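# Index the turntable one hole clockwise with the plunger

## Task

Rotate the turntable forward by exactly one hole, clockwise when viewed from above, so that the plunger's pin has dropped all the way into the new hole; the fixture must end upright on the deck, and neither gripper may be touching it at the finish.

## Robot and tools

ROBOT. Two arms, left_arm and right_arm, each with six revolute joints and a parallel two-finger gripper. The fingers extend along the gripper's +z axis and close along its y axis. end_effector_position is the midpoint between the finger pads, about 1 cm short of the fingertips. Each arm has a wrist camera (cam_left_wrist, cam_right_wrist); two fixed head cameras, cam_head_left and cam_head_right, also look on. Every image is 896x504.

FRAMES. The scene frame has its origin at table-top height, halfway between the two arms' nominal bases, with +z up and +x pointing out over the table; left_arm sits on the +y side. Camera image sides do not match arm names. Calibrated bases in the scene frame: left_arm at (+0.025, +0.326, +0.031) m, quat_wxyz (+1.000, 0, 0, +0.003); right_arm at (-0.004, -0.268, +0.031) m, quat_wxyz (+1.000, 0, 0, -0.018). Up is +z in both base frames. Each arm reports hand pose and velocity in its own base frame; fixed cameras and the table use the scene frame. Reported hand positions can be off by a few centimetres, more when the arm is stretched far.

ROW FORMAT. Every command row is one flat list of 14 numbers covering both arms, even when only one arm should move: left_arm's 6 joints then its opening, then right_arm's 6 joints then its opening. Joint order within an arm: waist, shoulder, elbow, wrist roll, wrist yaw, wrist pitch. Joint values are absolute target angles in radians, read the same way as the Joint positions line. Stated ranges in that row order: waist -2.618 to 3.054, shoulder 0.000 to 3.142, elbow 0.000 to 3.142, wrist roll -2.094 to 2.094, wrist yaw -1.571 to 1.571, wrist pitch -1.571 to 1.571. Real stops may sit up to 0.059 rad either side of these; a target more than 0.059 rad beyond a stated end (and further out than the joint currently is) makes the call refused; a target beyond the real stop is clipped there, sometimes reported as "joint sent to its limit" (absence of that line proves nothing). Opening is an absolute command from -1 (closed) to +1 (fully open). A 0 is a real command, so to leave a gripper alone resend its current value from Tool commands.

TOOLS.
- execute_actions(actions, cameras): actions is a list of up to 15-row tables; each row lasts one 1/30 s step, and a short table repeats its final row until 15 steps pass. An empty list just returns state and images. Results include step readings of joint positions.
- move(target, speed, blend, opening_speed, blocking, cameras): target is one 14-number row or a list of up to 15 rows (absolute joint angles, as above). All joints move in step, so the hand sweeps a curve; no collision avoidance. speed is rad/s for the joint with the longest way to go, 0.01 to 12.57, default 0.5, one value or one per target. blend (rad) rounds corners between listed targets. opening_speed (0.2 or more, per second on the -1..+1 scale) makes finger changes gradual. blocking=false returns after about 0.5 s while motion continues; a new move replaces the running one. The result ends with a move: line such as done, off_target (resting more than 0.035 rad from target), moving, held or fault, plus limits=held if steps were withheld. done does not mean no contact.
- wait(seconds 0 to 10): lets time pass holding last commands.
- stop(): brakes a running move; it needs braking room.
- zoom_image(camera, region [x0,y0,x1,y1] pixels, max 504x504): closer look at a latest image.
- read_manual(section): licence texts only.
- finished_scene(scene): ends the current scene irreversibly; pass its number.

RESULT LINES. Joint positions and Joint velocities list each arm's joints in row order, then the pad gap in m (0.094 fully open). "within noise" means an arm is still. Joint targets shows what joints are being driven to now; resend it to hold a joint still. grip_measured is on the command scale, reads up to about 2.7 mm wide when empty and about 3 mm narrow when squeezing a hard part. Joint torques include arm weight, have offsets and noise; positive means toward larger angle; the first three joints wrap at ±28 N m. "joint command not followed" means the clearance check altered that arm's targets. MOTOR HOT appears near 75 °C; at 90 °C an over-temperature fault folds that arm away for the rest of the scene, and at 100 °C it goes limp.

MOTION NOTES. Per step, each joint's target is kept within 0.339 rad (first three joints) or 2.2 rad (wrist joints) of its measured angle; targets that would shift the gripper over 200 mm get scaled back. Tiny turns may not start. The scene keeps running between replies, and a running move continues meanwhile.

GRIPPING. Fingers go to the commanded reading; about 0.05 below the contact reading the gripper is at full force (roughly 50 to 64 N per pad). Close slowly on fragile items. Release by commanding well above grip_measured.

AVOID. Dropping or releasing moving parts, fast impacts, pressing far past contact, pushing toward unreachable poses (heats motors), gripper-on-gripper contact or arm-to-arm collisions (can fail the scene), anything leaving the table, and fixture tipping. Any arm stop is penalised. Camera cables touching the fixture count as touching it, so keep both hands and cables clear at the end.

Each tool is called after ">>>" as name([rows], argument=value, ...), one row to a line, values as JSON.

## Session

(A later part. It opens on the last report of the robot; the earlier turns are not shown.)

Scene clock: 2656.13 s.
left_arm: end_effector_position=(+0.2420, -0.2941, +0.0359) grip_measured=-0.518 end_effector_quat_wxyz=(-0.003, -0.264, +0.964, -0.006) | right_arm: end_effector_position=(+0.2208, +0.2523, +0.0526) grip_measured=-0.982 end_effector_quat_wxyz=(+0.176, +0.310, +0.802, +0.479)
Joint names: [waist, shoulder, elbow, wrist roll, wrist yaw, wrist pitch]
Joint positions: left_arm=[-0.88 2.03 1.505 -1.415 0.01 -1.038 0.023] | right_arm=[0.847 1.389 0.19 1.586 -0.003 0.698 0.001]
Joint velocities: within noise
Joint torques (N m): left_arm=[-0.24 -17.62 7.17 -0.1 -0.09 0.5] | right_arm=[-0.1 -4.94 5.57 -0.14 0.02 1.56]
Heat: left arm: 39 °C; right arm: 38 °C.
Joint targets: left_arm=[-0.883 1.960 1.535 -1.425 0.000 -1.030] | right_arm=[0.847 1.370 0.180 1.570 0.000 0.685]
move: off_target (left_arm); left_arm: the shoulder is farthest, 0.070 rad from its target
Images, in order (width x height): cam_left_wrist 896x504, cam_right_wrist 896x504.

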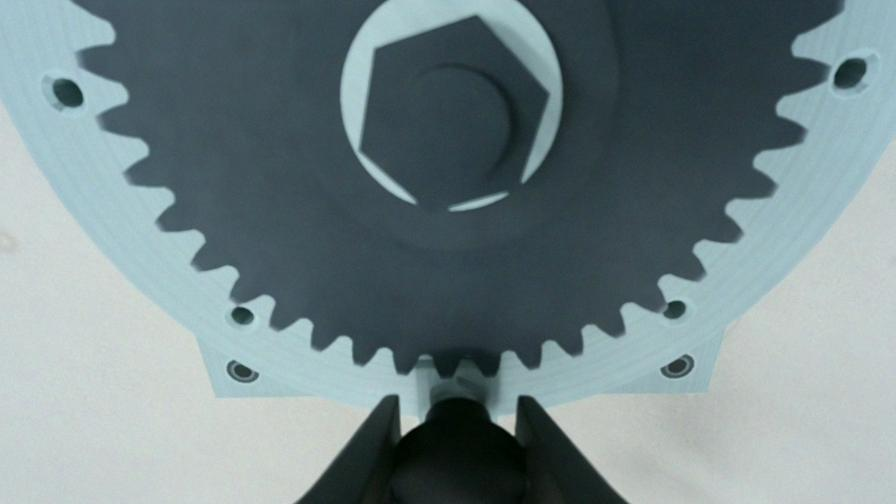

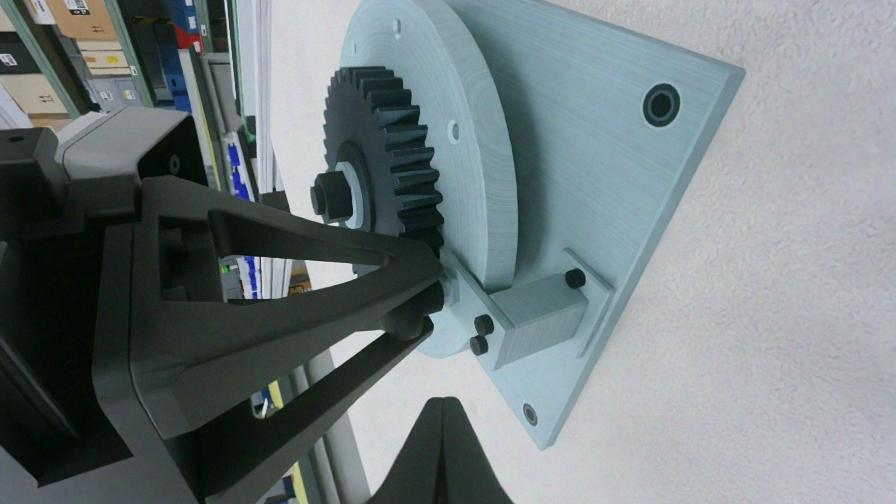

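>>> move(target=[-0.883, 1.91, 1.575, -1.425, 0, -1.03, -0.6, 0.847, 1.37, 0.18, 1.57, 0, 0.685, -1.0], speed=0.15, cameras=["cam_left_wrist", "cam_right_wrist"])

>>> zoom_image(camera="cam_right_wrist", region=[340, 220, 580, 400])

Scene clock: 2671.67 s.
left_arm: end_effector_position=(+0.2426, -0.2947, +0.0407) grip_measured=-0.518 end_effector_quat_wxyz=(+0.000, -0.264, +0.964, -0.011) | right_arm: end_effector_position=(+0.2208, +0.2523, +0.0526) grip_measured=-0.982 end_effector_quat_wxyz=(+0.176, +0.310, +0.802, +0.479)
Joint names: [waist, shoulder, elbow, wrist roll, wrist yaw, wrist pitch]
Joint positions: left_arm=[-0.88 2.017 1.505 -1.415 0.009 -1.038 0.023] | right_arm=[0.847 1.389 0.19 1.586 -0.003 0.698 0.001]
Joint velocities: within noise
Joint torques (N m): left_arm=[-0.28 -21.24 10.41 -0.1 -0.09 0.53] | right_arm=[-0.05 -4.98 5.55 -0.13 0.02 1.54]
Heat: left arm: 44 °C; right arm: 38 °C.
Joint targets: left_arm=[-0.883 1.910 1.575 -1.425 0.000 -1.030] | right_arm=[0.847 1.370 0.180 1.570 0.000 0.685]
move: off_target (left_arm); left_arm: the shoulder is farthest, 0.107 rad from its target
Images, in order (width x height): cam_left_wrist 896x504, cam_right_wrist 896x504.

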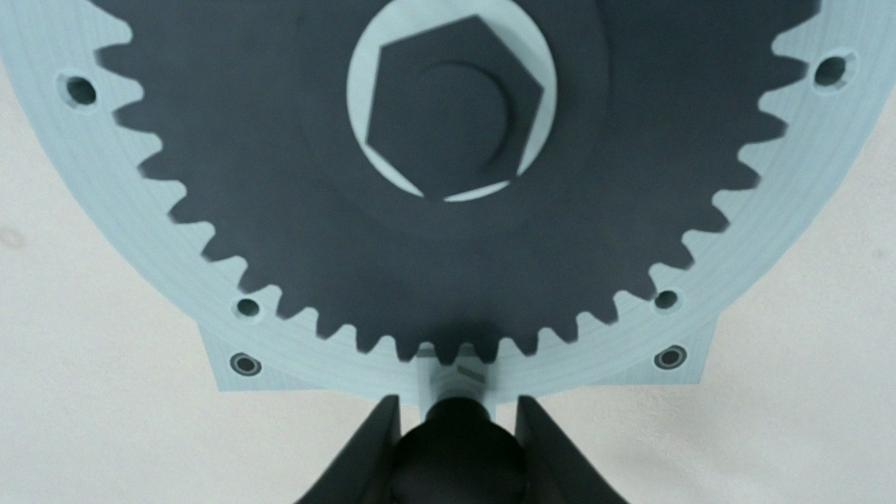

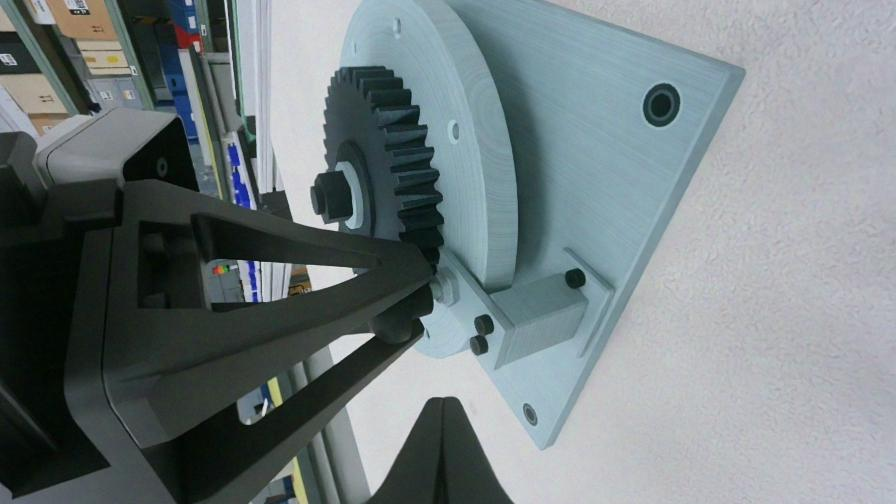

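Scaled by 2.100 from the camera's 896x504 image, which has a finer 1280x720 frame.

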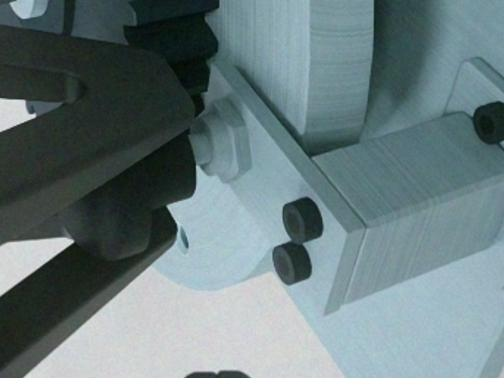

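>>> move(target=[-0.883, 2.045, 1.505, -1.425, 0, -1.03, -0.6, 0.847, 1.37, 0.18, 1.57, 0, 0.685, -1.0], speed=0.15, cameras=["cam_left_wrist", "cam_right_wrist"])

>>> zoom_image(camera="cam_right_wrist", region=[340, 220, 580, 400])

Scene clock: 2778.23 s.
left_arm: end_effector_position=(+0.2418, -0.2937, +0.0346) grip_measured=-0.518 end_effector_quat_wxyz=(-0.003, -0.264, +0.964, -0.004) | right_arm: end_effector_position=(+0.2208, +0.2523, +0.0526) grip_measured=-0.982 end_effector_quat_wxyz=(+0.176, +0.310, +0.802, +0.479)
Joint names: [waist, shoulder, elbow, wrist roll, wrist yaw, wrist pitch]
Joint positions: left_arm=[-0.88 2.034 1.505 -1.415 0.009 -1.038 0.023] | right_arm=[0.847 1.389 0.19 1.586 -0.003 0.698 0.001]
Joint velocities: within noise
Joint torques (N m): left_arm=[-0.29 -9.7 4.71 -0.1 -0.08 0.51] | right_arm=[-0.08 -4.94 5.56 -0.13 0.02 1.53]
Heat: left arm: 55 °C; right arm: 37 °C.
Joint targets: left_arm=[-0.883 2.045 1.505 -1.425 0.000 -1.030] | right_arm=[0.847 1.370 0.180 1.570 0.000 0.685]
move: done
Images, in order (width x height): cam_left_wrist 896x504, cam_right_wrist 896x504.

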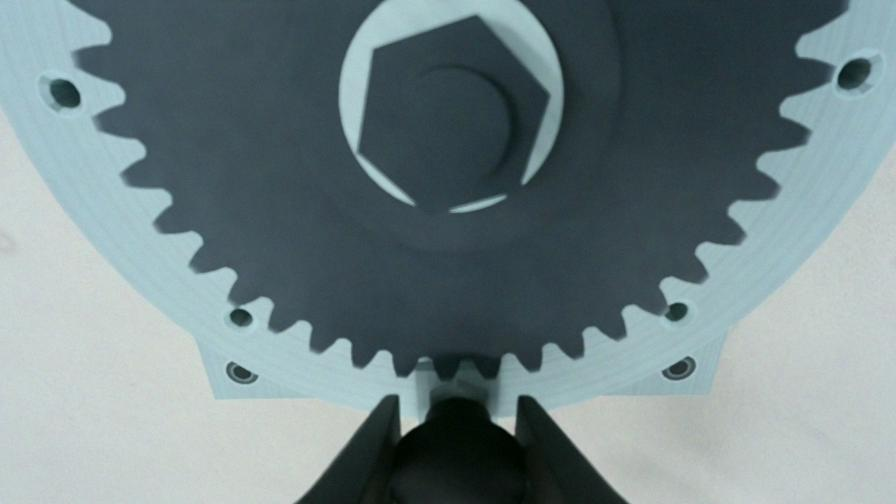

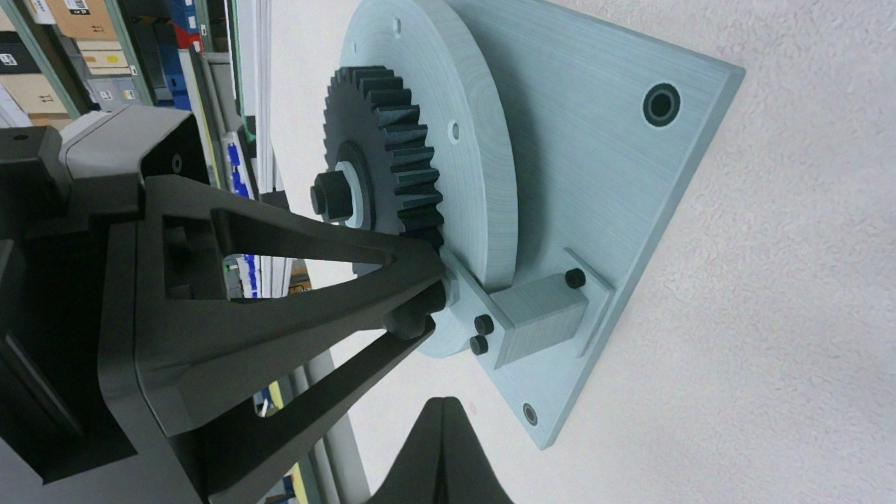

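Scaled by 2.100 from the camera's 896x504 image, which has a finer 1280x720 frame.

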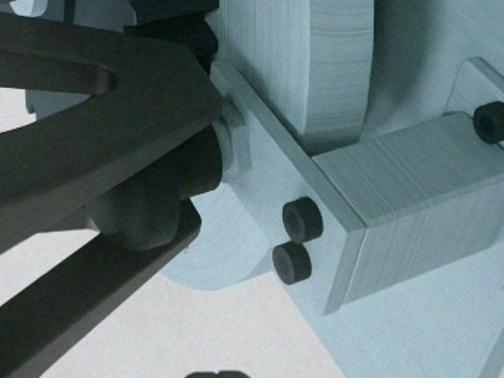

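>>> move([
  [-0.883, 2.045, 1.505, -1.425, 0, -1.03, -0.6, 0.6, 1.2, 0.3, 0.8, -0.4, 0.3, -1.0],
  [-0.883, 2.045, 1.505, -1.425, 0, -1.03, -0.6, 0.15, 2.0, 1.2, -0.1, -1.1, -0.3, -0.4],
  [-0.883, 2.045, 1.505, -1.425, 0, -1.03, -0.6, 0.0908, 2.41, 1.40, -0.295, -1.279, -0.86, -0.4],
], speed=0.6, blend=[0.1, 0.1, 0])

>>> zoom_image(camera="cam_right_wrist", region=[220, 100, 680, 480])

Scene clock: 2892.93 s.
left_arm: end_effector_position=(+0.2418, -0.2937, +0.0346) grip_measured=-0.518 end_effector_quat_wxyz=(-0.003, -0.264, +0.964, -0.004) | right_arm: end_effector_position=(+0.2559, +0.2434, +0.0832) grip_measured=-0.982 end_effector_quat_wxyz=(+0.227, -0.030, +0.878, +0.421)
Joint names: [waist, shoulder, elbow, wrist roll, wrist yaw, wrist pitch]
Joint positions: left_arm=[-0.88 2.034 1.505 -1.415 0.009 -1.038 0.023] | right_arm=[0.518 1.353 0.46 0.691 -0.488 0.231 0.001]
Joint velocities: within noise
Joint torques (N m): left_arm=[-0.29 -9.7 4.75 -0.11 -0.09 0.51] | right_arm=[0.32 -5 6.87 0.07 -0.16 1.44]
Heat: left arm: 43 °C; right arm: 37 °C.
Joint targets: left_arm=[-0.883 2.045 1.505 -1.425 0.000 -1.030] | right_arm=[0.523 1.343 0.450 0.695 -0.488 0.227]
Tool commands: left_gripper/opening=-0.6 right_gripper/opening=-1.0
move: held (right_arm; a check stopped the path); path passed 1 of 3 targets; target 2's new numbers were not sent; limits=held; right_arm: the wrist pitch is farthest, 1.091 rad from its target
joint command not followed: on one or more control steps a check withheld the commanded joint targets of the right arm, and it was not sent them on those steps.
cause: the commanded joint targets, or the way to them, would bring a part of the robot too close to another arm (this arm's wrist camera and the left arm's wrist (the part past the wrist pitch), at the place that arm is still heading or pushing toward).

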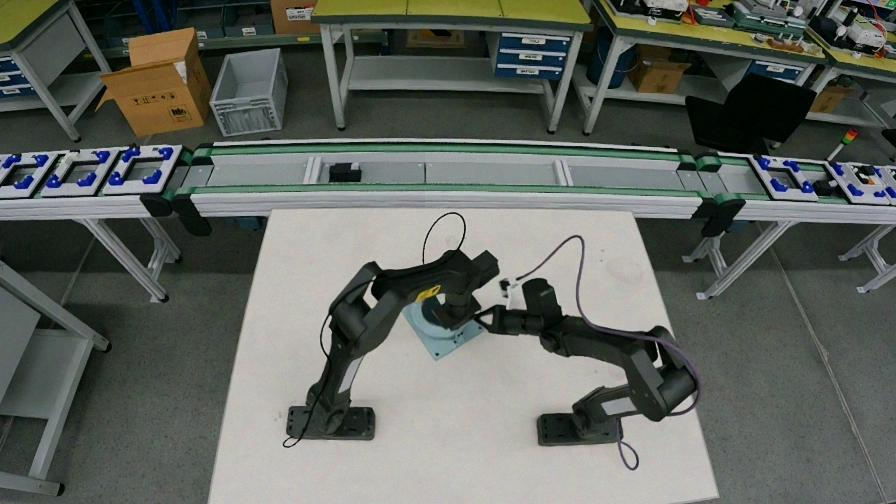

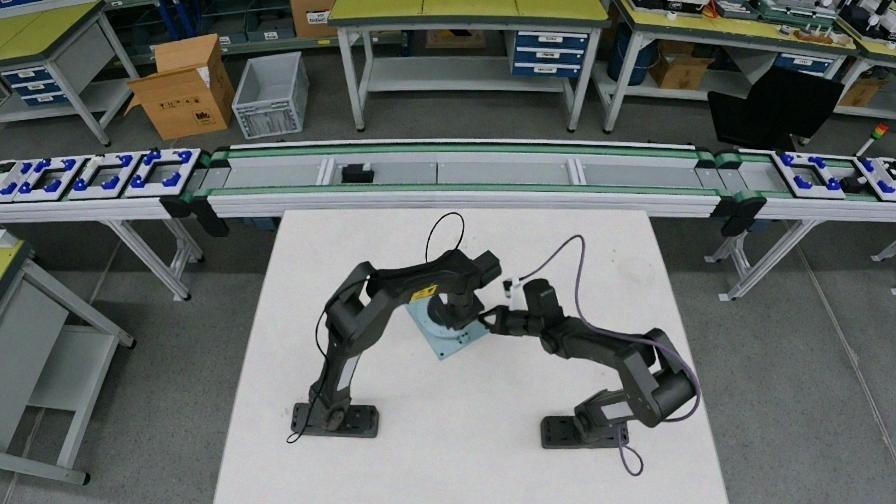

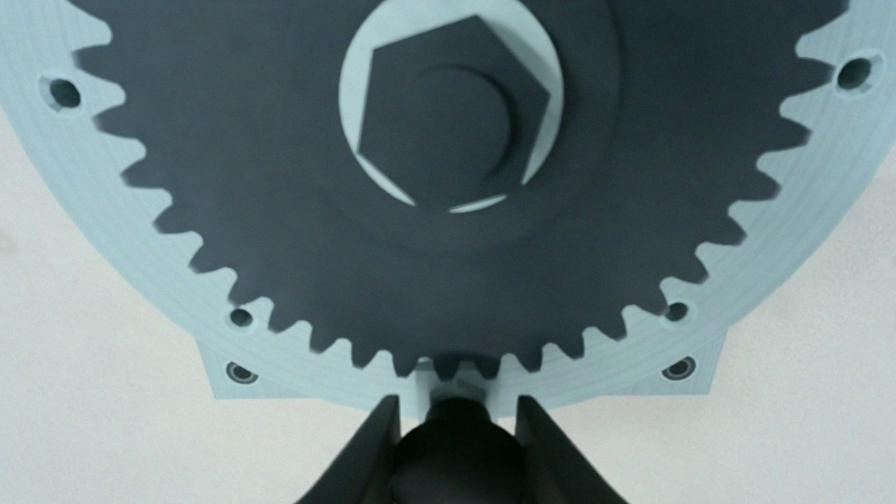

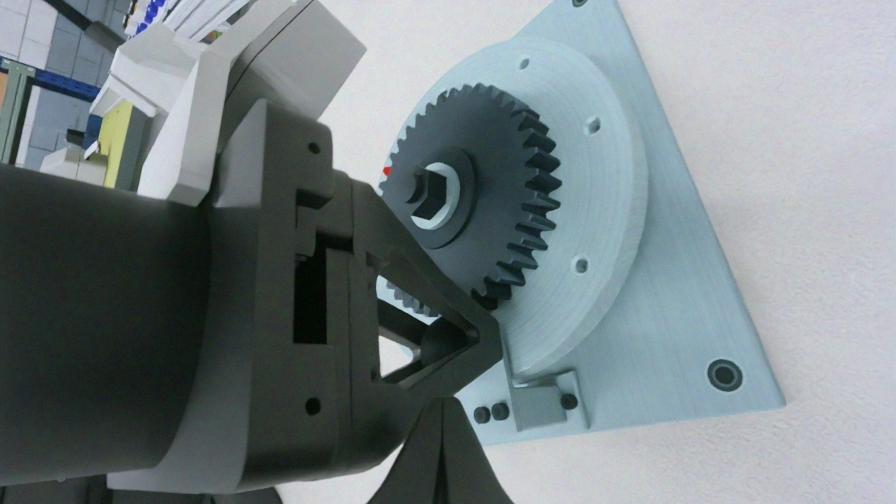

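Scaled by 1.096 from the camera's 896x504 image, which has a finer 1280x720 frame.

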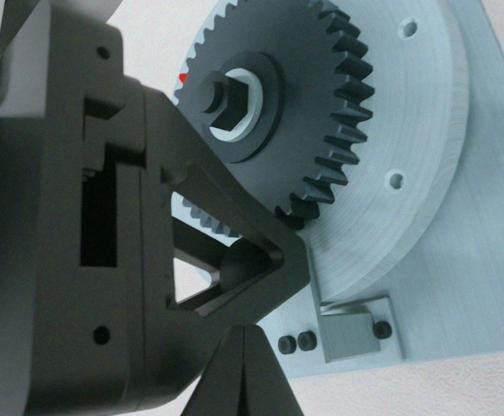

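>>> move([
  [-0.883, 2.045, 1.505, -1.425, 0, -1.03, -0.6, 0.0, 1.353, 0.46, 0.6, -0.6, 0.231, -1.0],
  [-0.883, 2.045, 1.505, -1.425, 0, -1.03, -0.6, 0.0, 2.0, 1.2, -0.1, -1.1, -0.3, -0.4],
  [-0.883, 2.045, 1.505, -1.425, 0, -1.03, -0.6, 0.0908, 2.41, 1.40, -0.295, -1.279, -0.86, -0.4],
], speed=0.5)

>>> zoom_image(camera="cam_right_wrist", region=[220, 100, 680, 480])

Scene clock: 2908.37 s.
left_arm: end_effector_position=(+0.2418, -0.2937, +0.0346) grip_measured=-0.518 end_effector_quat_wxyz=(-0.003, -0.264, +0.964, -0.004) | right_arm: end_effector_position=(+0.3431, +0.1995, +0.0049) grip_measured=-0.402 end_effector_quat_wxyz=(-0.059, -0.061, +0.804, +0.589)
Joint names: [waist, shoulder, elbow, wrist roll, wrist yaw, wrist pitch]
Joint positions: left_arm=[-0.88 2.034 1.505 -1.415 0.009 -1.038 0.023] | right_arm=[0.083 2.384 1.382 -0.277 -1.252 -0.854 0.028]
Joint velocities: within noise
Joint torques (N m): left_arm=[-0.27 -9.72 4.72 -0.1 -0.08 0.51] | right_arm=[0.58 -9.2 7.15 -0.15 -0.77 -0.18]
Heat: left arm: 43 °C; right arm: 36 °C.
Joint targets: left_arm=[-0.883 2.045 1.505 -1.425 0.000 -1.030] | right_arm=[0.091 2.410 1.400 -0.295 -1.279 -0.860]
move: done

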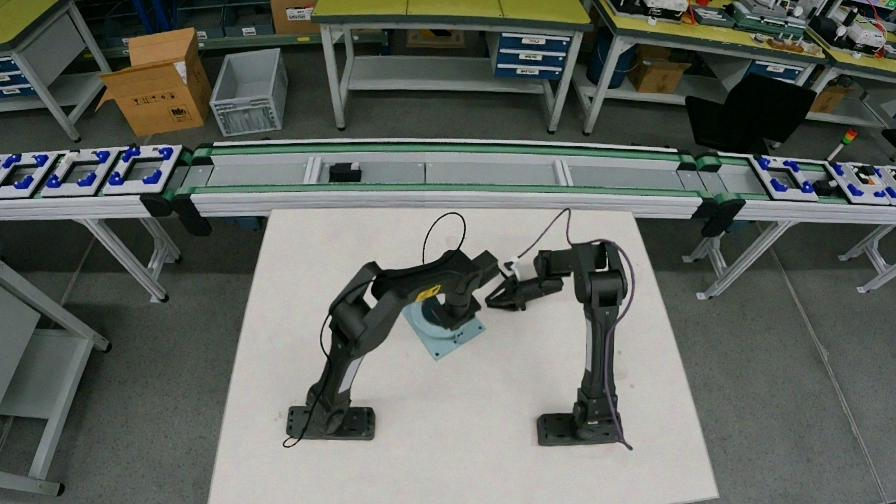

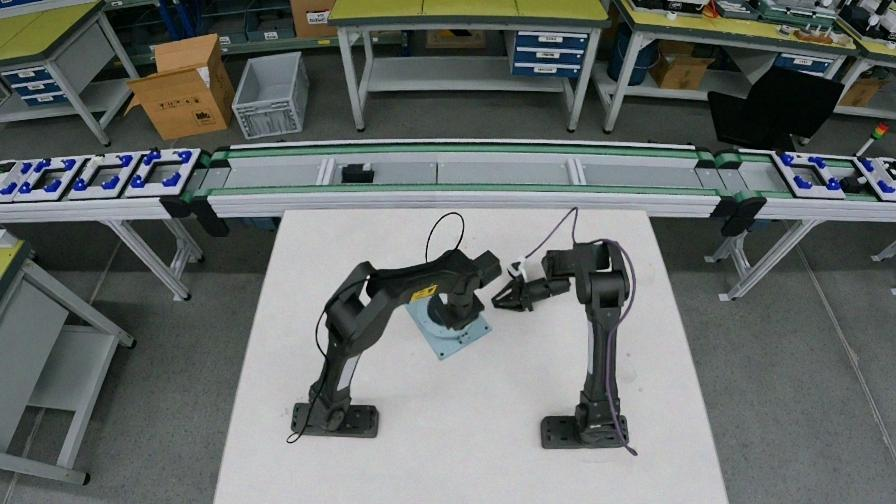

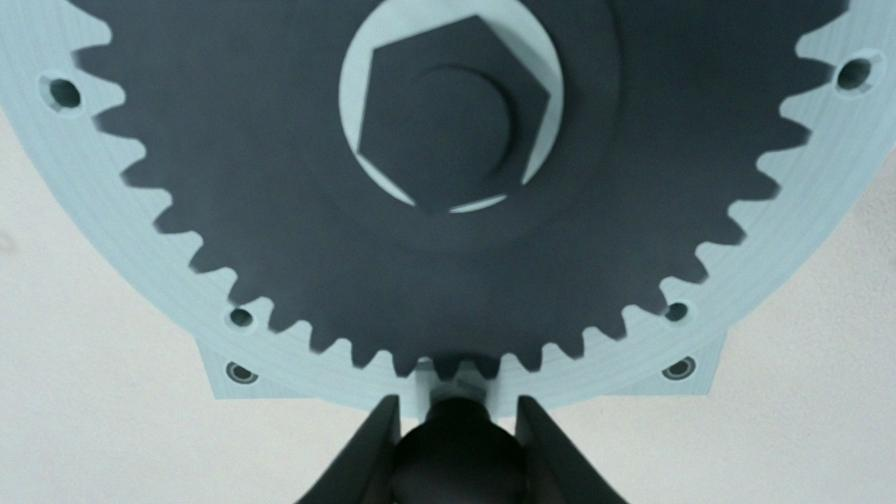

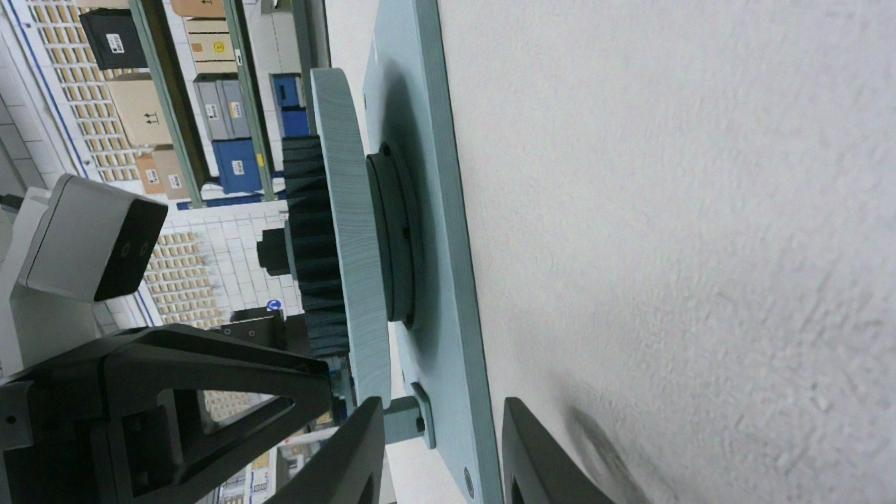

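Scaled by 1.096 from the camera's 896x504 image, which has a finer 1280x720 frame.

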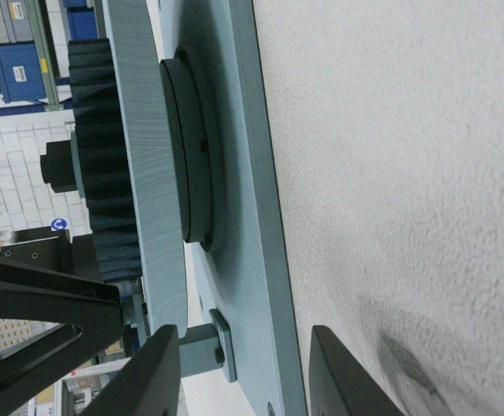

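>>> move(target=[-0.883, 2.045, 1.505, -1.425, 0, -1.03, -0.6, 0.097, 2.408, 1.424, -0.31, -1.306, -0.879, -0.4], speed=0.2, cameras=["cam_right_wrist"])

>>> zoom_image(camera="cam_right_wrist", region=[260, 50, 600, 480])

Scene clock: 2941.77 s.
left_arm: end_effector_position=(+0.2418, -0.2937, +0.0346) grip_measured=-0.518 end_effector_quat_wxyz=(-0.003, -0.264, +0.964, -0.004) | right_arm: end_effector_position=(+0.3481, +0.2031, +0.0136) grip_measured=-0.402 end_effector_quat_wxyz=(-0.052, -0.068, +0.796, +0.599)
Joint names: [waist, shoulder, elbow, wrist roll, wrist yaw, wrist pitch]
Joint positions: left_arm=[-0.88 2.034 1.505 -1.415 0.009 -1.038 0.023] | right_arm=[0.088 2.384 1.406 -0.292 -1.279 -0.873 0.028]
Joint velocities: within noise
Joint torques (N m): left_arm=[-0.27 -9.7 4.72 -0.1 -0.08 0.52] | right_arm=[0.72 -9.44 7.21 -0.16 -0.75 -0.19]
Heat: left arm: 43 °C; right arm: 34 °C.
Joint targets: left_arm=[-0.883 2.045 1.505 -1.425 0.000 -1.030] | right_arm=[0.097 2.408 1.424 -0.310 -1.306 -0.879]
move: done
Images, in order (width x height): cam_right_wrist 896x504.

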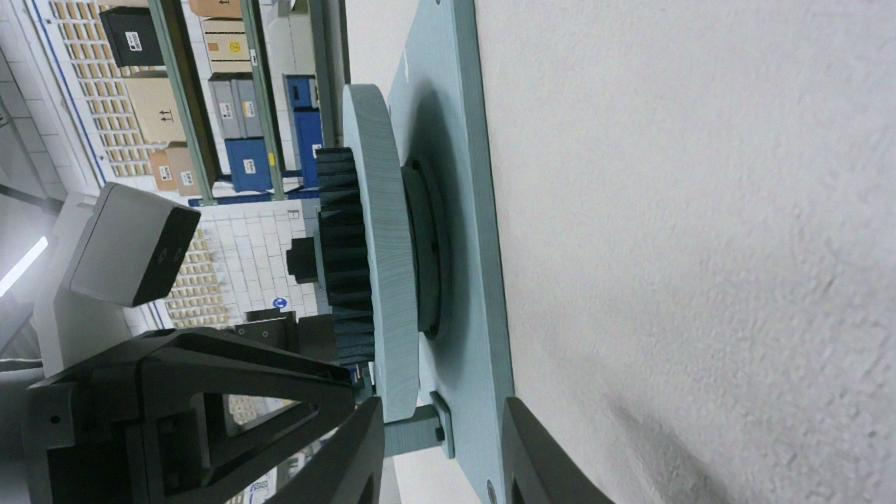

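Scaled by 1.172 from the camera's 896x504 image, which has a finer 1280x720 frame.

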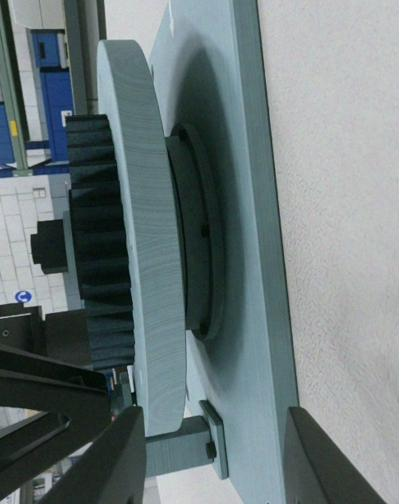

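>>> move(target=[-0.883, 2.045, 1.505, -1.425, 0, -1.03, -0.6, 0.1793, 2.303, 1.279, 0.003, -1.312, -0.55, -0.4], speed=0.15, cameras=["cam_right_wrist"])

>>> zoom_image(camera="cam_right_wrist", region=[260, 50, 600, 480])

Scene clock: 2963.00 s.
left_arm: end_effector_position=(+0.2418, -0.2937, +0.0346) grip_measured=-0.518 end_effector_quat_wxyz=(-0.003, -0.264, +0.964, -0.004) | right_arm: end_effector_position=(+0.3372, +0.2332, +0.0075) grip_measured=-0.402 end_effector_quat_wxyz=(-0.069, -0.055, +0.795, +0.600)
Joint names: [waist, shoulder, elbow, wrist roll, wrist yaw, wrist pitch]
Joint positions: left_arm=[-0.88 2.034 1.505 -1.415 0.009 -1.038 0.023] | right_arm=[0.17 2.339 1.289 -0.001 -1.297 -0.565 0.028]
Joint velocities: within noise
Joint torques (N m): left_arm=[-0.27 -9.72 4.75 -0.1 -0.09 0.51] | right_arm=[0.76 -13.83 4.66 0.07 -0.7 0.32]
Heat: left arm: 43 °C; right arm: 34 °C.
Joint targets: left_arm=[-0.883 2.045 1.505 -1.425 0.000 -1.030] | right_arm=[0.179 2.303 1.279 0.003 -1.312 -0.550]
move: off_target (right_arm); right_arm: the shoulder is farthest, 0.036 rad from its target
Images, in order (width x height): cam_right_wrist 896x504.

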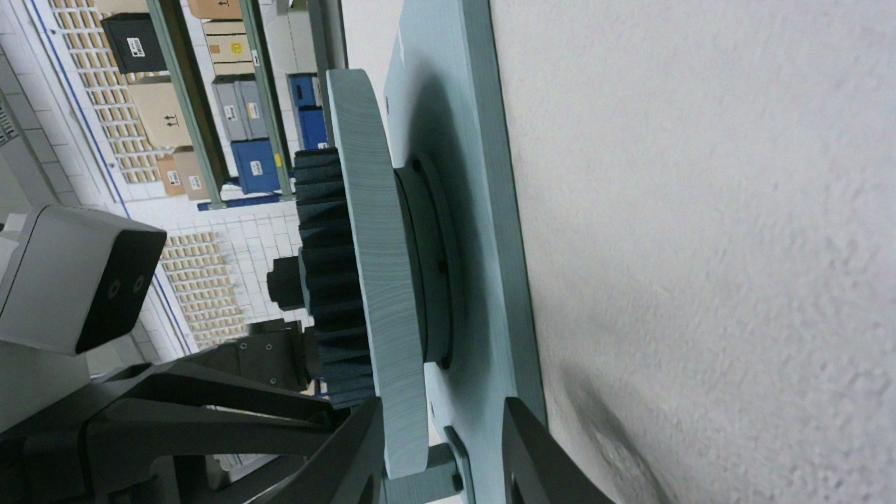

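Scaled by 1.172 from the camera's 896x504 image, which has a finer 1280x720 frame.

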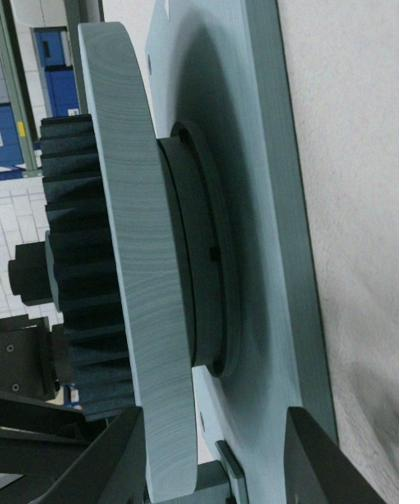

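>>> move(target=[-0.883, 2.045, 1.505, -1.425, 0, -1.03, -0.6, 0.1793, 2.286, 1.285, 0.003, -1.312, -0.55, -0.4], speed=0.1, cameras=["cam_right_wrist"])

>>> zoom_image(camera="cam_right_wrist", region=[300, 250, 560, 480])

Scene clock: 2984.17 s.
left_arm: end_effector_position=(+0.2418, -0.2937, +0.0346) grip_measured=-0.518 end_effector_quat_wxyz=(-0.003, -0.264, +0.964, -0.004) | right_arm: end_effector_position=(+0.3388, +0.2335, +0.0125) grip_measured=-0.402 end_effector_quat_wxyz=(-0.063, -0.059, +0.795, +0.601)
Joint names: [waist, shoulder, elbow, wrist roll, wrist yaw, wrist pitch]
Joint positions: left_arm=[-0.88 2.034 1.505 -1.415 0.009 -1.038 0.023] | right_arm=[0.17 2.324 1.288 0.001 -1.297 -0.563 0.028]
Joint velocities: within noise
Joint torques (N m): left_arm=[-0.27 -9.7 4.72 -0.11 -0.09 0.51] | right_arm=[0.76 -13.98 5.24 0.04 -0.69 0.34]
Heat: left arm: 43 °C; right arm: 39 °C.
Joint targets: left_arm=[-0.883 2.045 1.505 -1.425 0.000 -1.030] | right_arm=[0.179 2.286 1.285 0.003 -1.312 -0.550]
move: off_target (right_arm); right_arm: the shoulder is farthest, 0.038 rad from its target
Images, in order (width x height): cam_right_wrist 896x504.

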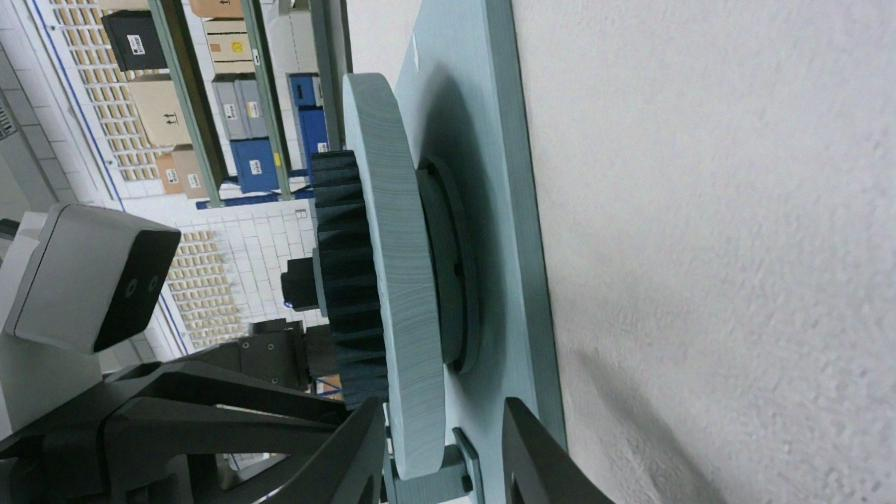

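Scaled by 1.938 from the camera's 896x504 image, which has a finer 1280x720 frame.

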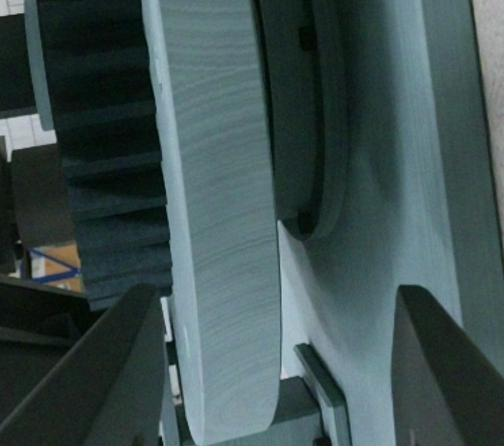

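>>> move(target=[-0.883, 2.045, 1.505, -1.425, 0, -1.03, -0.6, 0.2586, 2.245, 1.190, 0.274, -1.297, -0.219, -0.4], speed=0.12)

>>> zoom_image(camera="cam_right_wrist", region=[300, 250, 560, 480])

Scene clock: 3000.57 s.
left_arm: end_effector_position=(+0.2418, -0.2937, +0.0346) grip_measured=-0.518 end_effector_quat_wxyz=(-0.003, -0.264, +0.964, -0.004) | right_arm: end_effector_position=(+0.3348, +0.2638, +0.0144) grip_measured=-0.402 end_effector_quat_wxyz=(-0.057, -0.068, +0.792, +0.604)
Joint names: [waist, shoulder, elbow, wrist roll, wrist yaw, wrist pitch]
Joint positions: left_arm=[-0.88 2.034 1.505 -1.415 0.009 -1.038 0.023] | right_arm=[0.251 2.284 1.199 0.272 -1.295 -0.232 0.028]
Joint velocities: within noise
Joint torques (N m): left_arm=[-0.31 -9.69 4.71 -0.09 -0.1 0.51] | right_arm=[0.65 -13.91 4.94 0.04 -0.54 0.68]
Heat: left arm: 43 °C; right arm: 38 °C.
Joint targets: left_arm=[-0.883 2.045 1.505 -1.425 0.000 -1.030] | right_arm=[0.258 2.245 1.190 0.274 -1.297 -0.219]
move: off_target (right_arm); right_arm: the shoulder is farthest, 0.039 rad from its target

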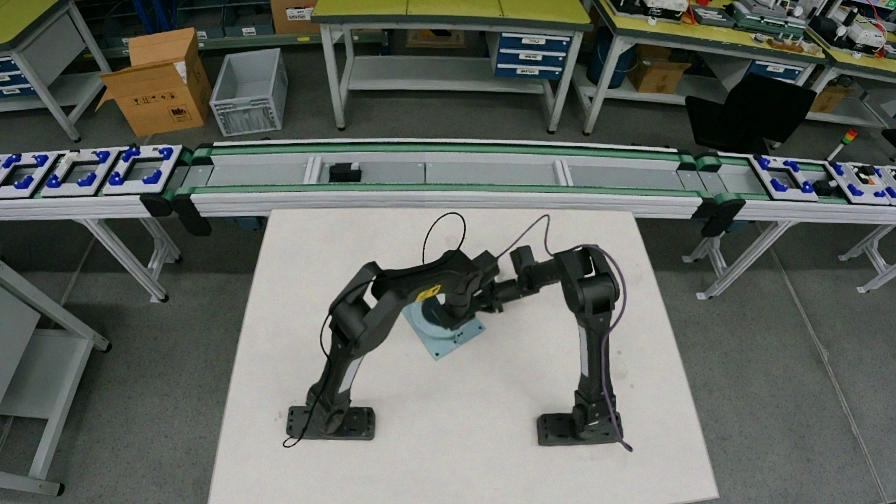

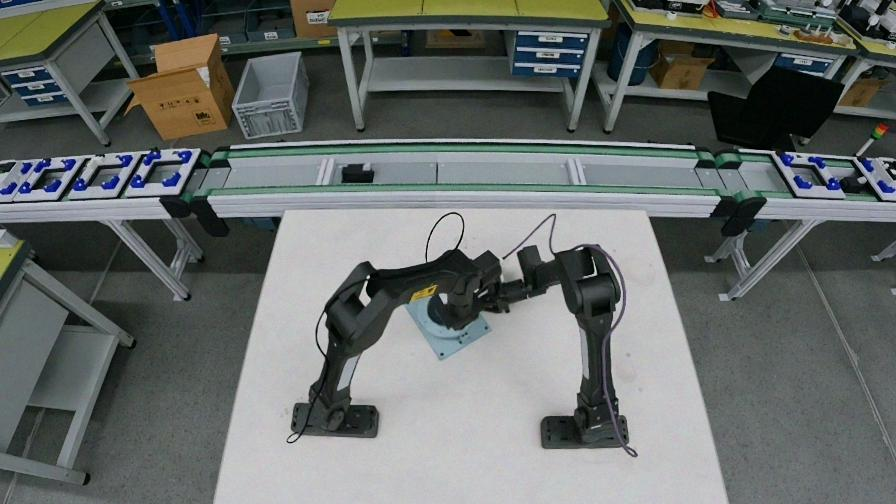

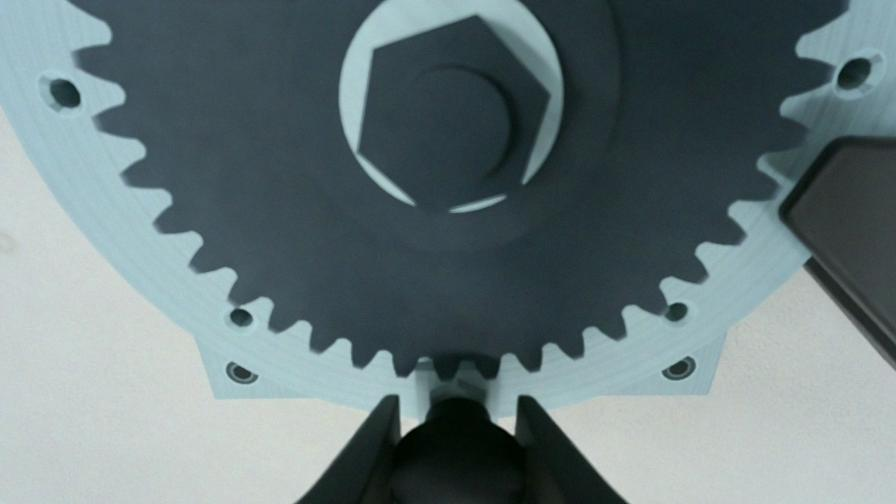

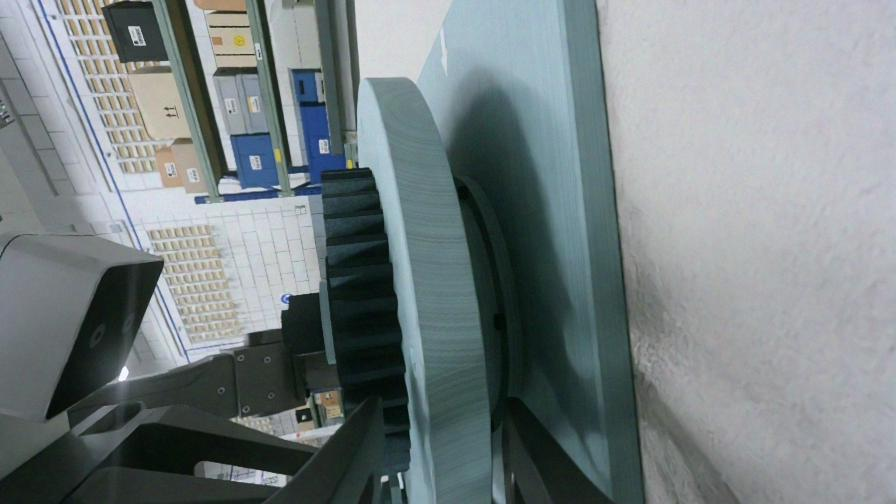

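Scaled by 1.938 from the camera's 896x504 image, which has a finer 1280x720 frame.

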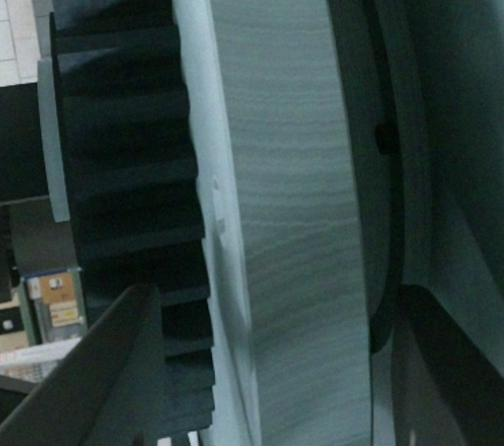

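>>> move(target=[-0.883, 2.045, 1.505, -1.425, 0, -1.03, -0.6, 0.2586, 2.306, 1.190, 0.274, -1.297, -0.219, -0.4], speed=0.1, cameras=["cam_right_wrist", "cam_left_wrist"])

>>> zoom_image(camera="cam_right_wrist", region=[300, 250, 560, 480])

Scene clock: 3017.53 s.
left_arm: end_effector_position=(+0.2418, -0.2937, +0.0346) grip_measured=-0.518 end_effector_quat_wxyz=(-0.003, -0.264, +0.964, -0.004) | right_arm: end_effector_position=(+0.3348, +0.2637, +0.0143) grip_measured=-0.402 end_effector_quat_wxyz=(-0.057, -0.068, +0.792, +0.604)
Joint names: [waist, shoulder, elbow, wrist roll, wrist yaw, wrist pitch]
Joint positions: left_arm=[-0.88 2.034 1.505 -1.415 0.009 -1.038 0.023] | right_arm=[0.251 2.284 1.198 0.273 -1.294 -0.231 0.028]
Joint velocities: within noise
Joint torques (N m): left_arm=[-0.25 -9.7 4.75 -0.09 -0.09 0.51] | right_arm=[0.7 -9.17 5 0.02 -0.54 0.68]
Heat: left arm: 43 °C; right arm: 37 °C.
Joint targets: left_arm=[-0.883 2.045 1.505 -1.425 0.000 -1.030] | right_arm=[0.258 2.306 1.190 0.274 -1.297 -0.219]
move: done
Images, in order (width x height): cam_left_wrist 896x504, cam_right_wrist 896x504.

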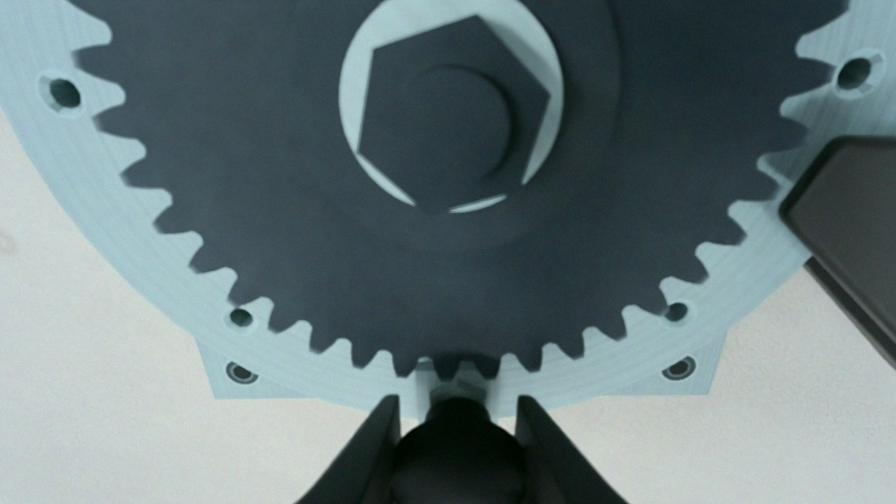

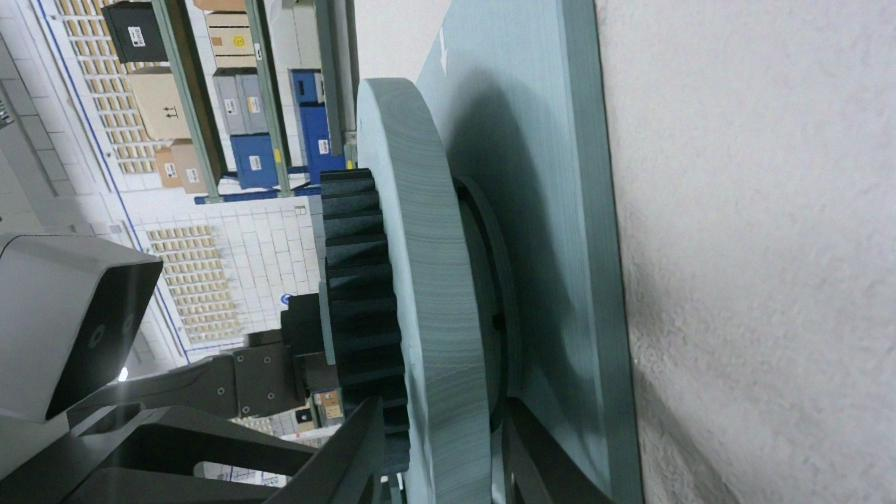

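Scaled by 1.938 from the camera's 896x504 image, which has a finer 1280x720 frame.

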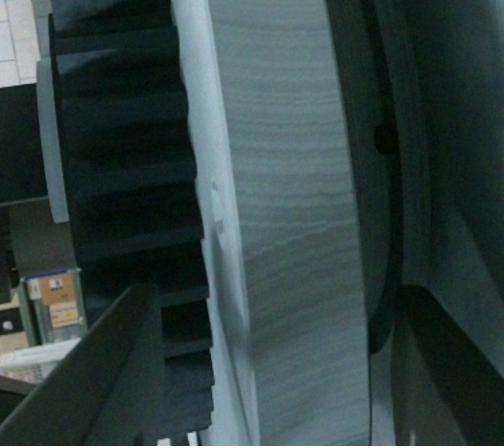

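>>> move(target=[-0.883, 2.045, 1.505, -1.425, 0, -1.03, -0.6, 0.2586, 2.317, 1.190, 0.274, -1.297, -0.219, -0.4], speed=0.1, cameras=["cam_right_wrist"])

>>> zoom_image(camera="cam_right_wrist", region=[300, 250, 560, 480])

Scene clock: 3028.50 s.
left_arm: end_effector_position=(+0.2418, -0.2937, +0.0346) grip_measured=-0.518 end_effector_quat_wxyz=(-0.003, -0.264, +0.964, -0.004) | right_arm: end_effector_position=(+0.3341, +0.2635, +0.0112) grip_measured=-0.402 end_effector_quat_wxyz=(-0.060, -0.065, +0.793, +0.603)
Joint names: [waist, shoulder, elbow, wrist roll, wrist yaw, wrist pitch]
Joint positions: left_arm=[-0.88 2.034 1.505 -1.415 0.009 -1.038 0.023] | right_arm=[0.251 2.293 1.198 0.273 -1.294 -0.23 0.028]
Joint velocities: within noise
Joint torques (N m): left_arm=[-0.28 -9.65 4.77 -0.1 -0.08 0.5] | right_arm=[0.64 -8.99 4.94 0.03 -0.56 0.66]
Heat: left arm: 42 °C; right arm: 35 °C.
Joint targets: left_arm=[-0.883 2.045 1.505 -1.425 0.000 -1.030] | right_arm=[0.258 2.317 1.190 0.274 -1.297 -0.219]
move: done
Images, in order (width x height): cam_right_wrist 896x504.

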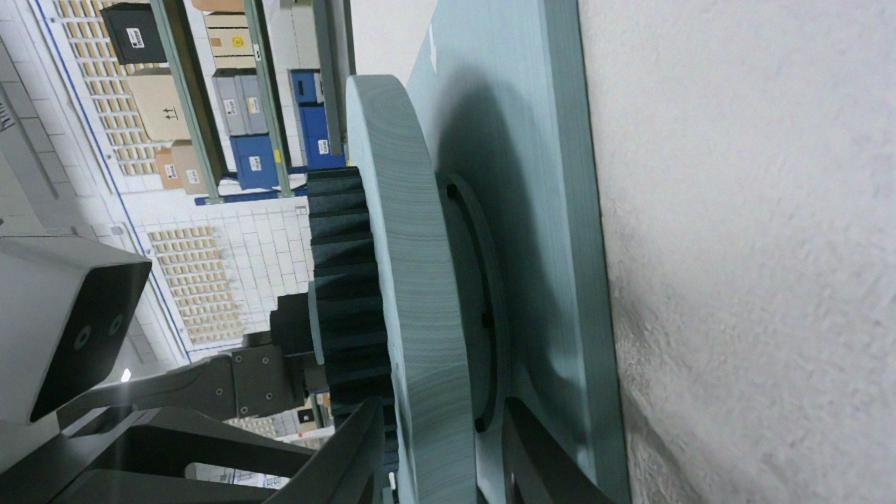

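Scaled by 1.938 from the camera's 896x504 image, which has a finer 1280x720 frame.

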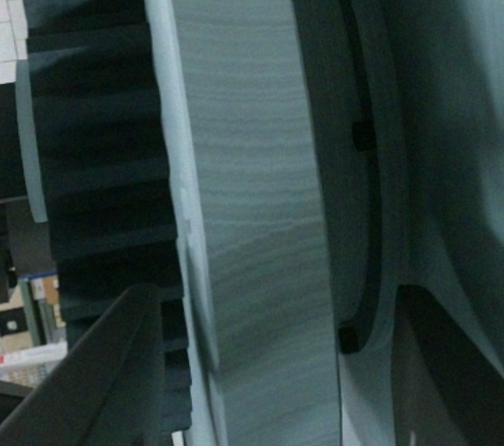

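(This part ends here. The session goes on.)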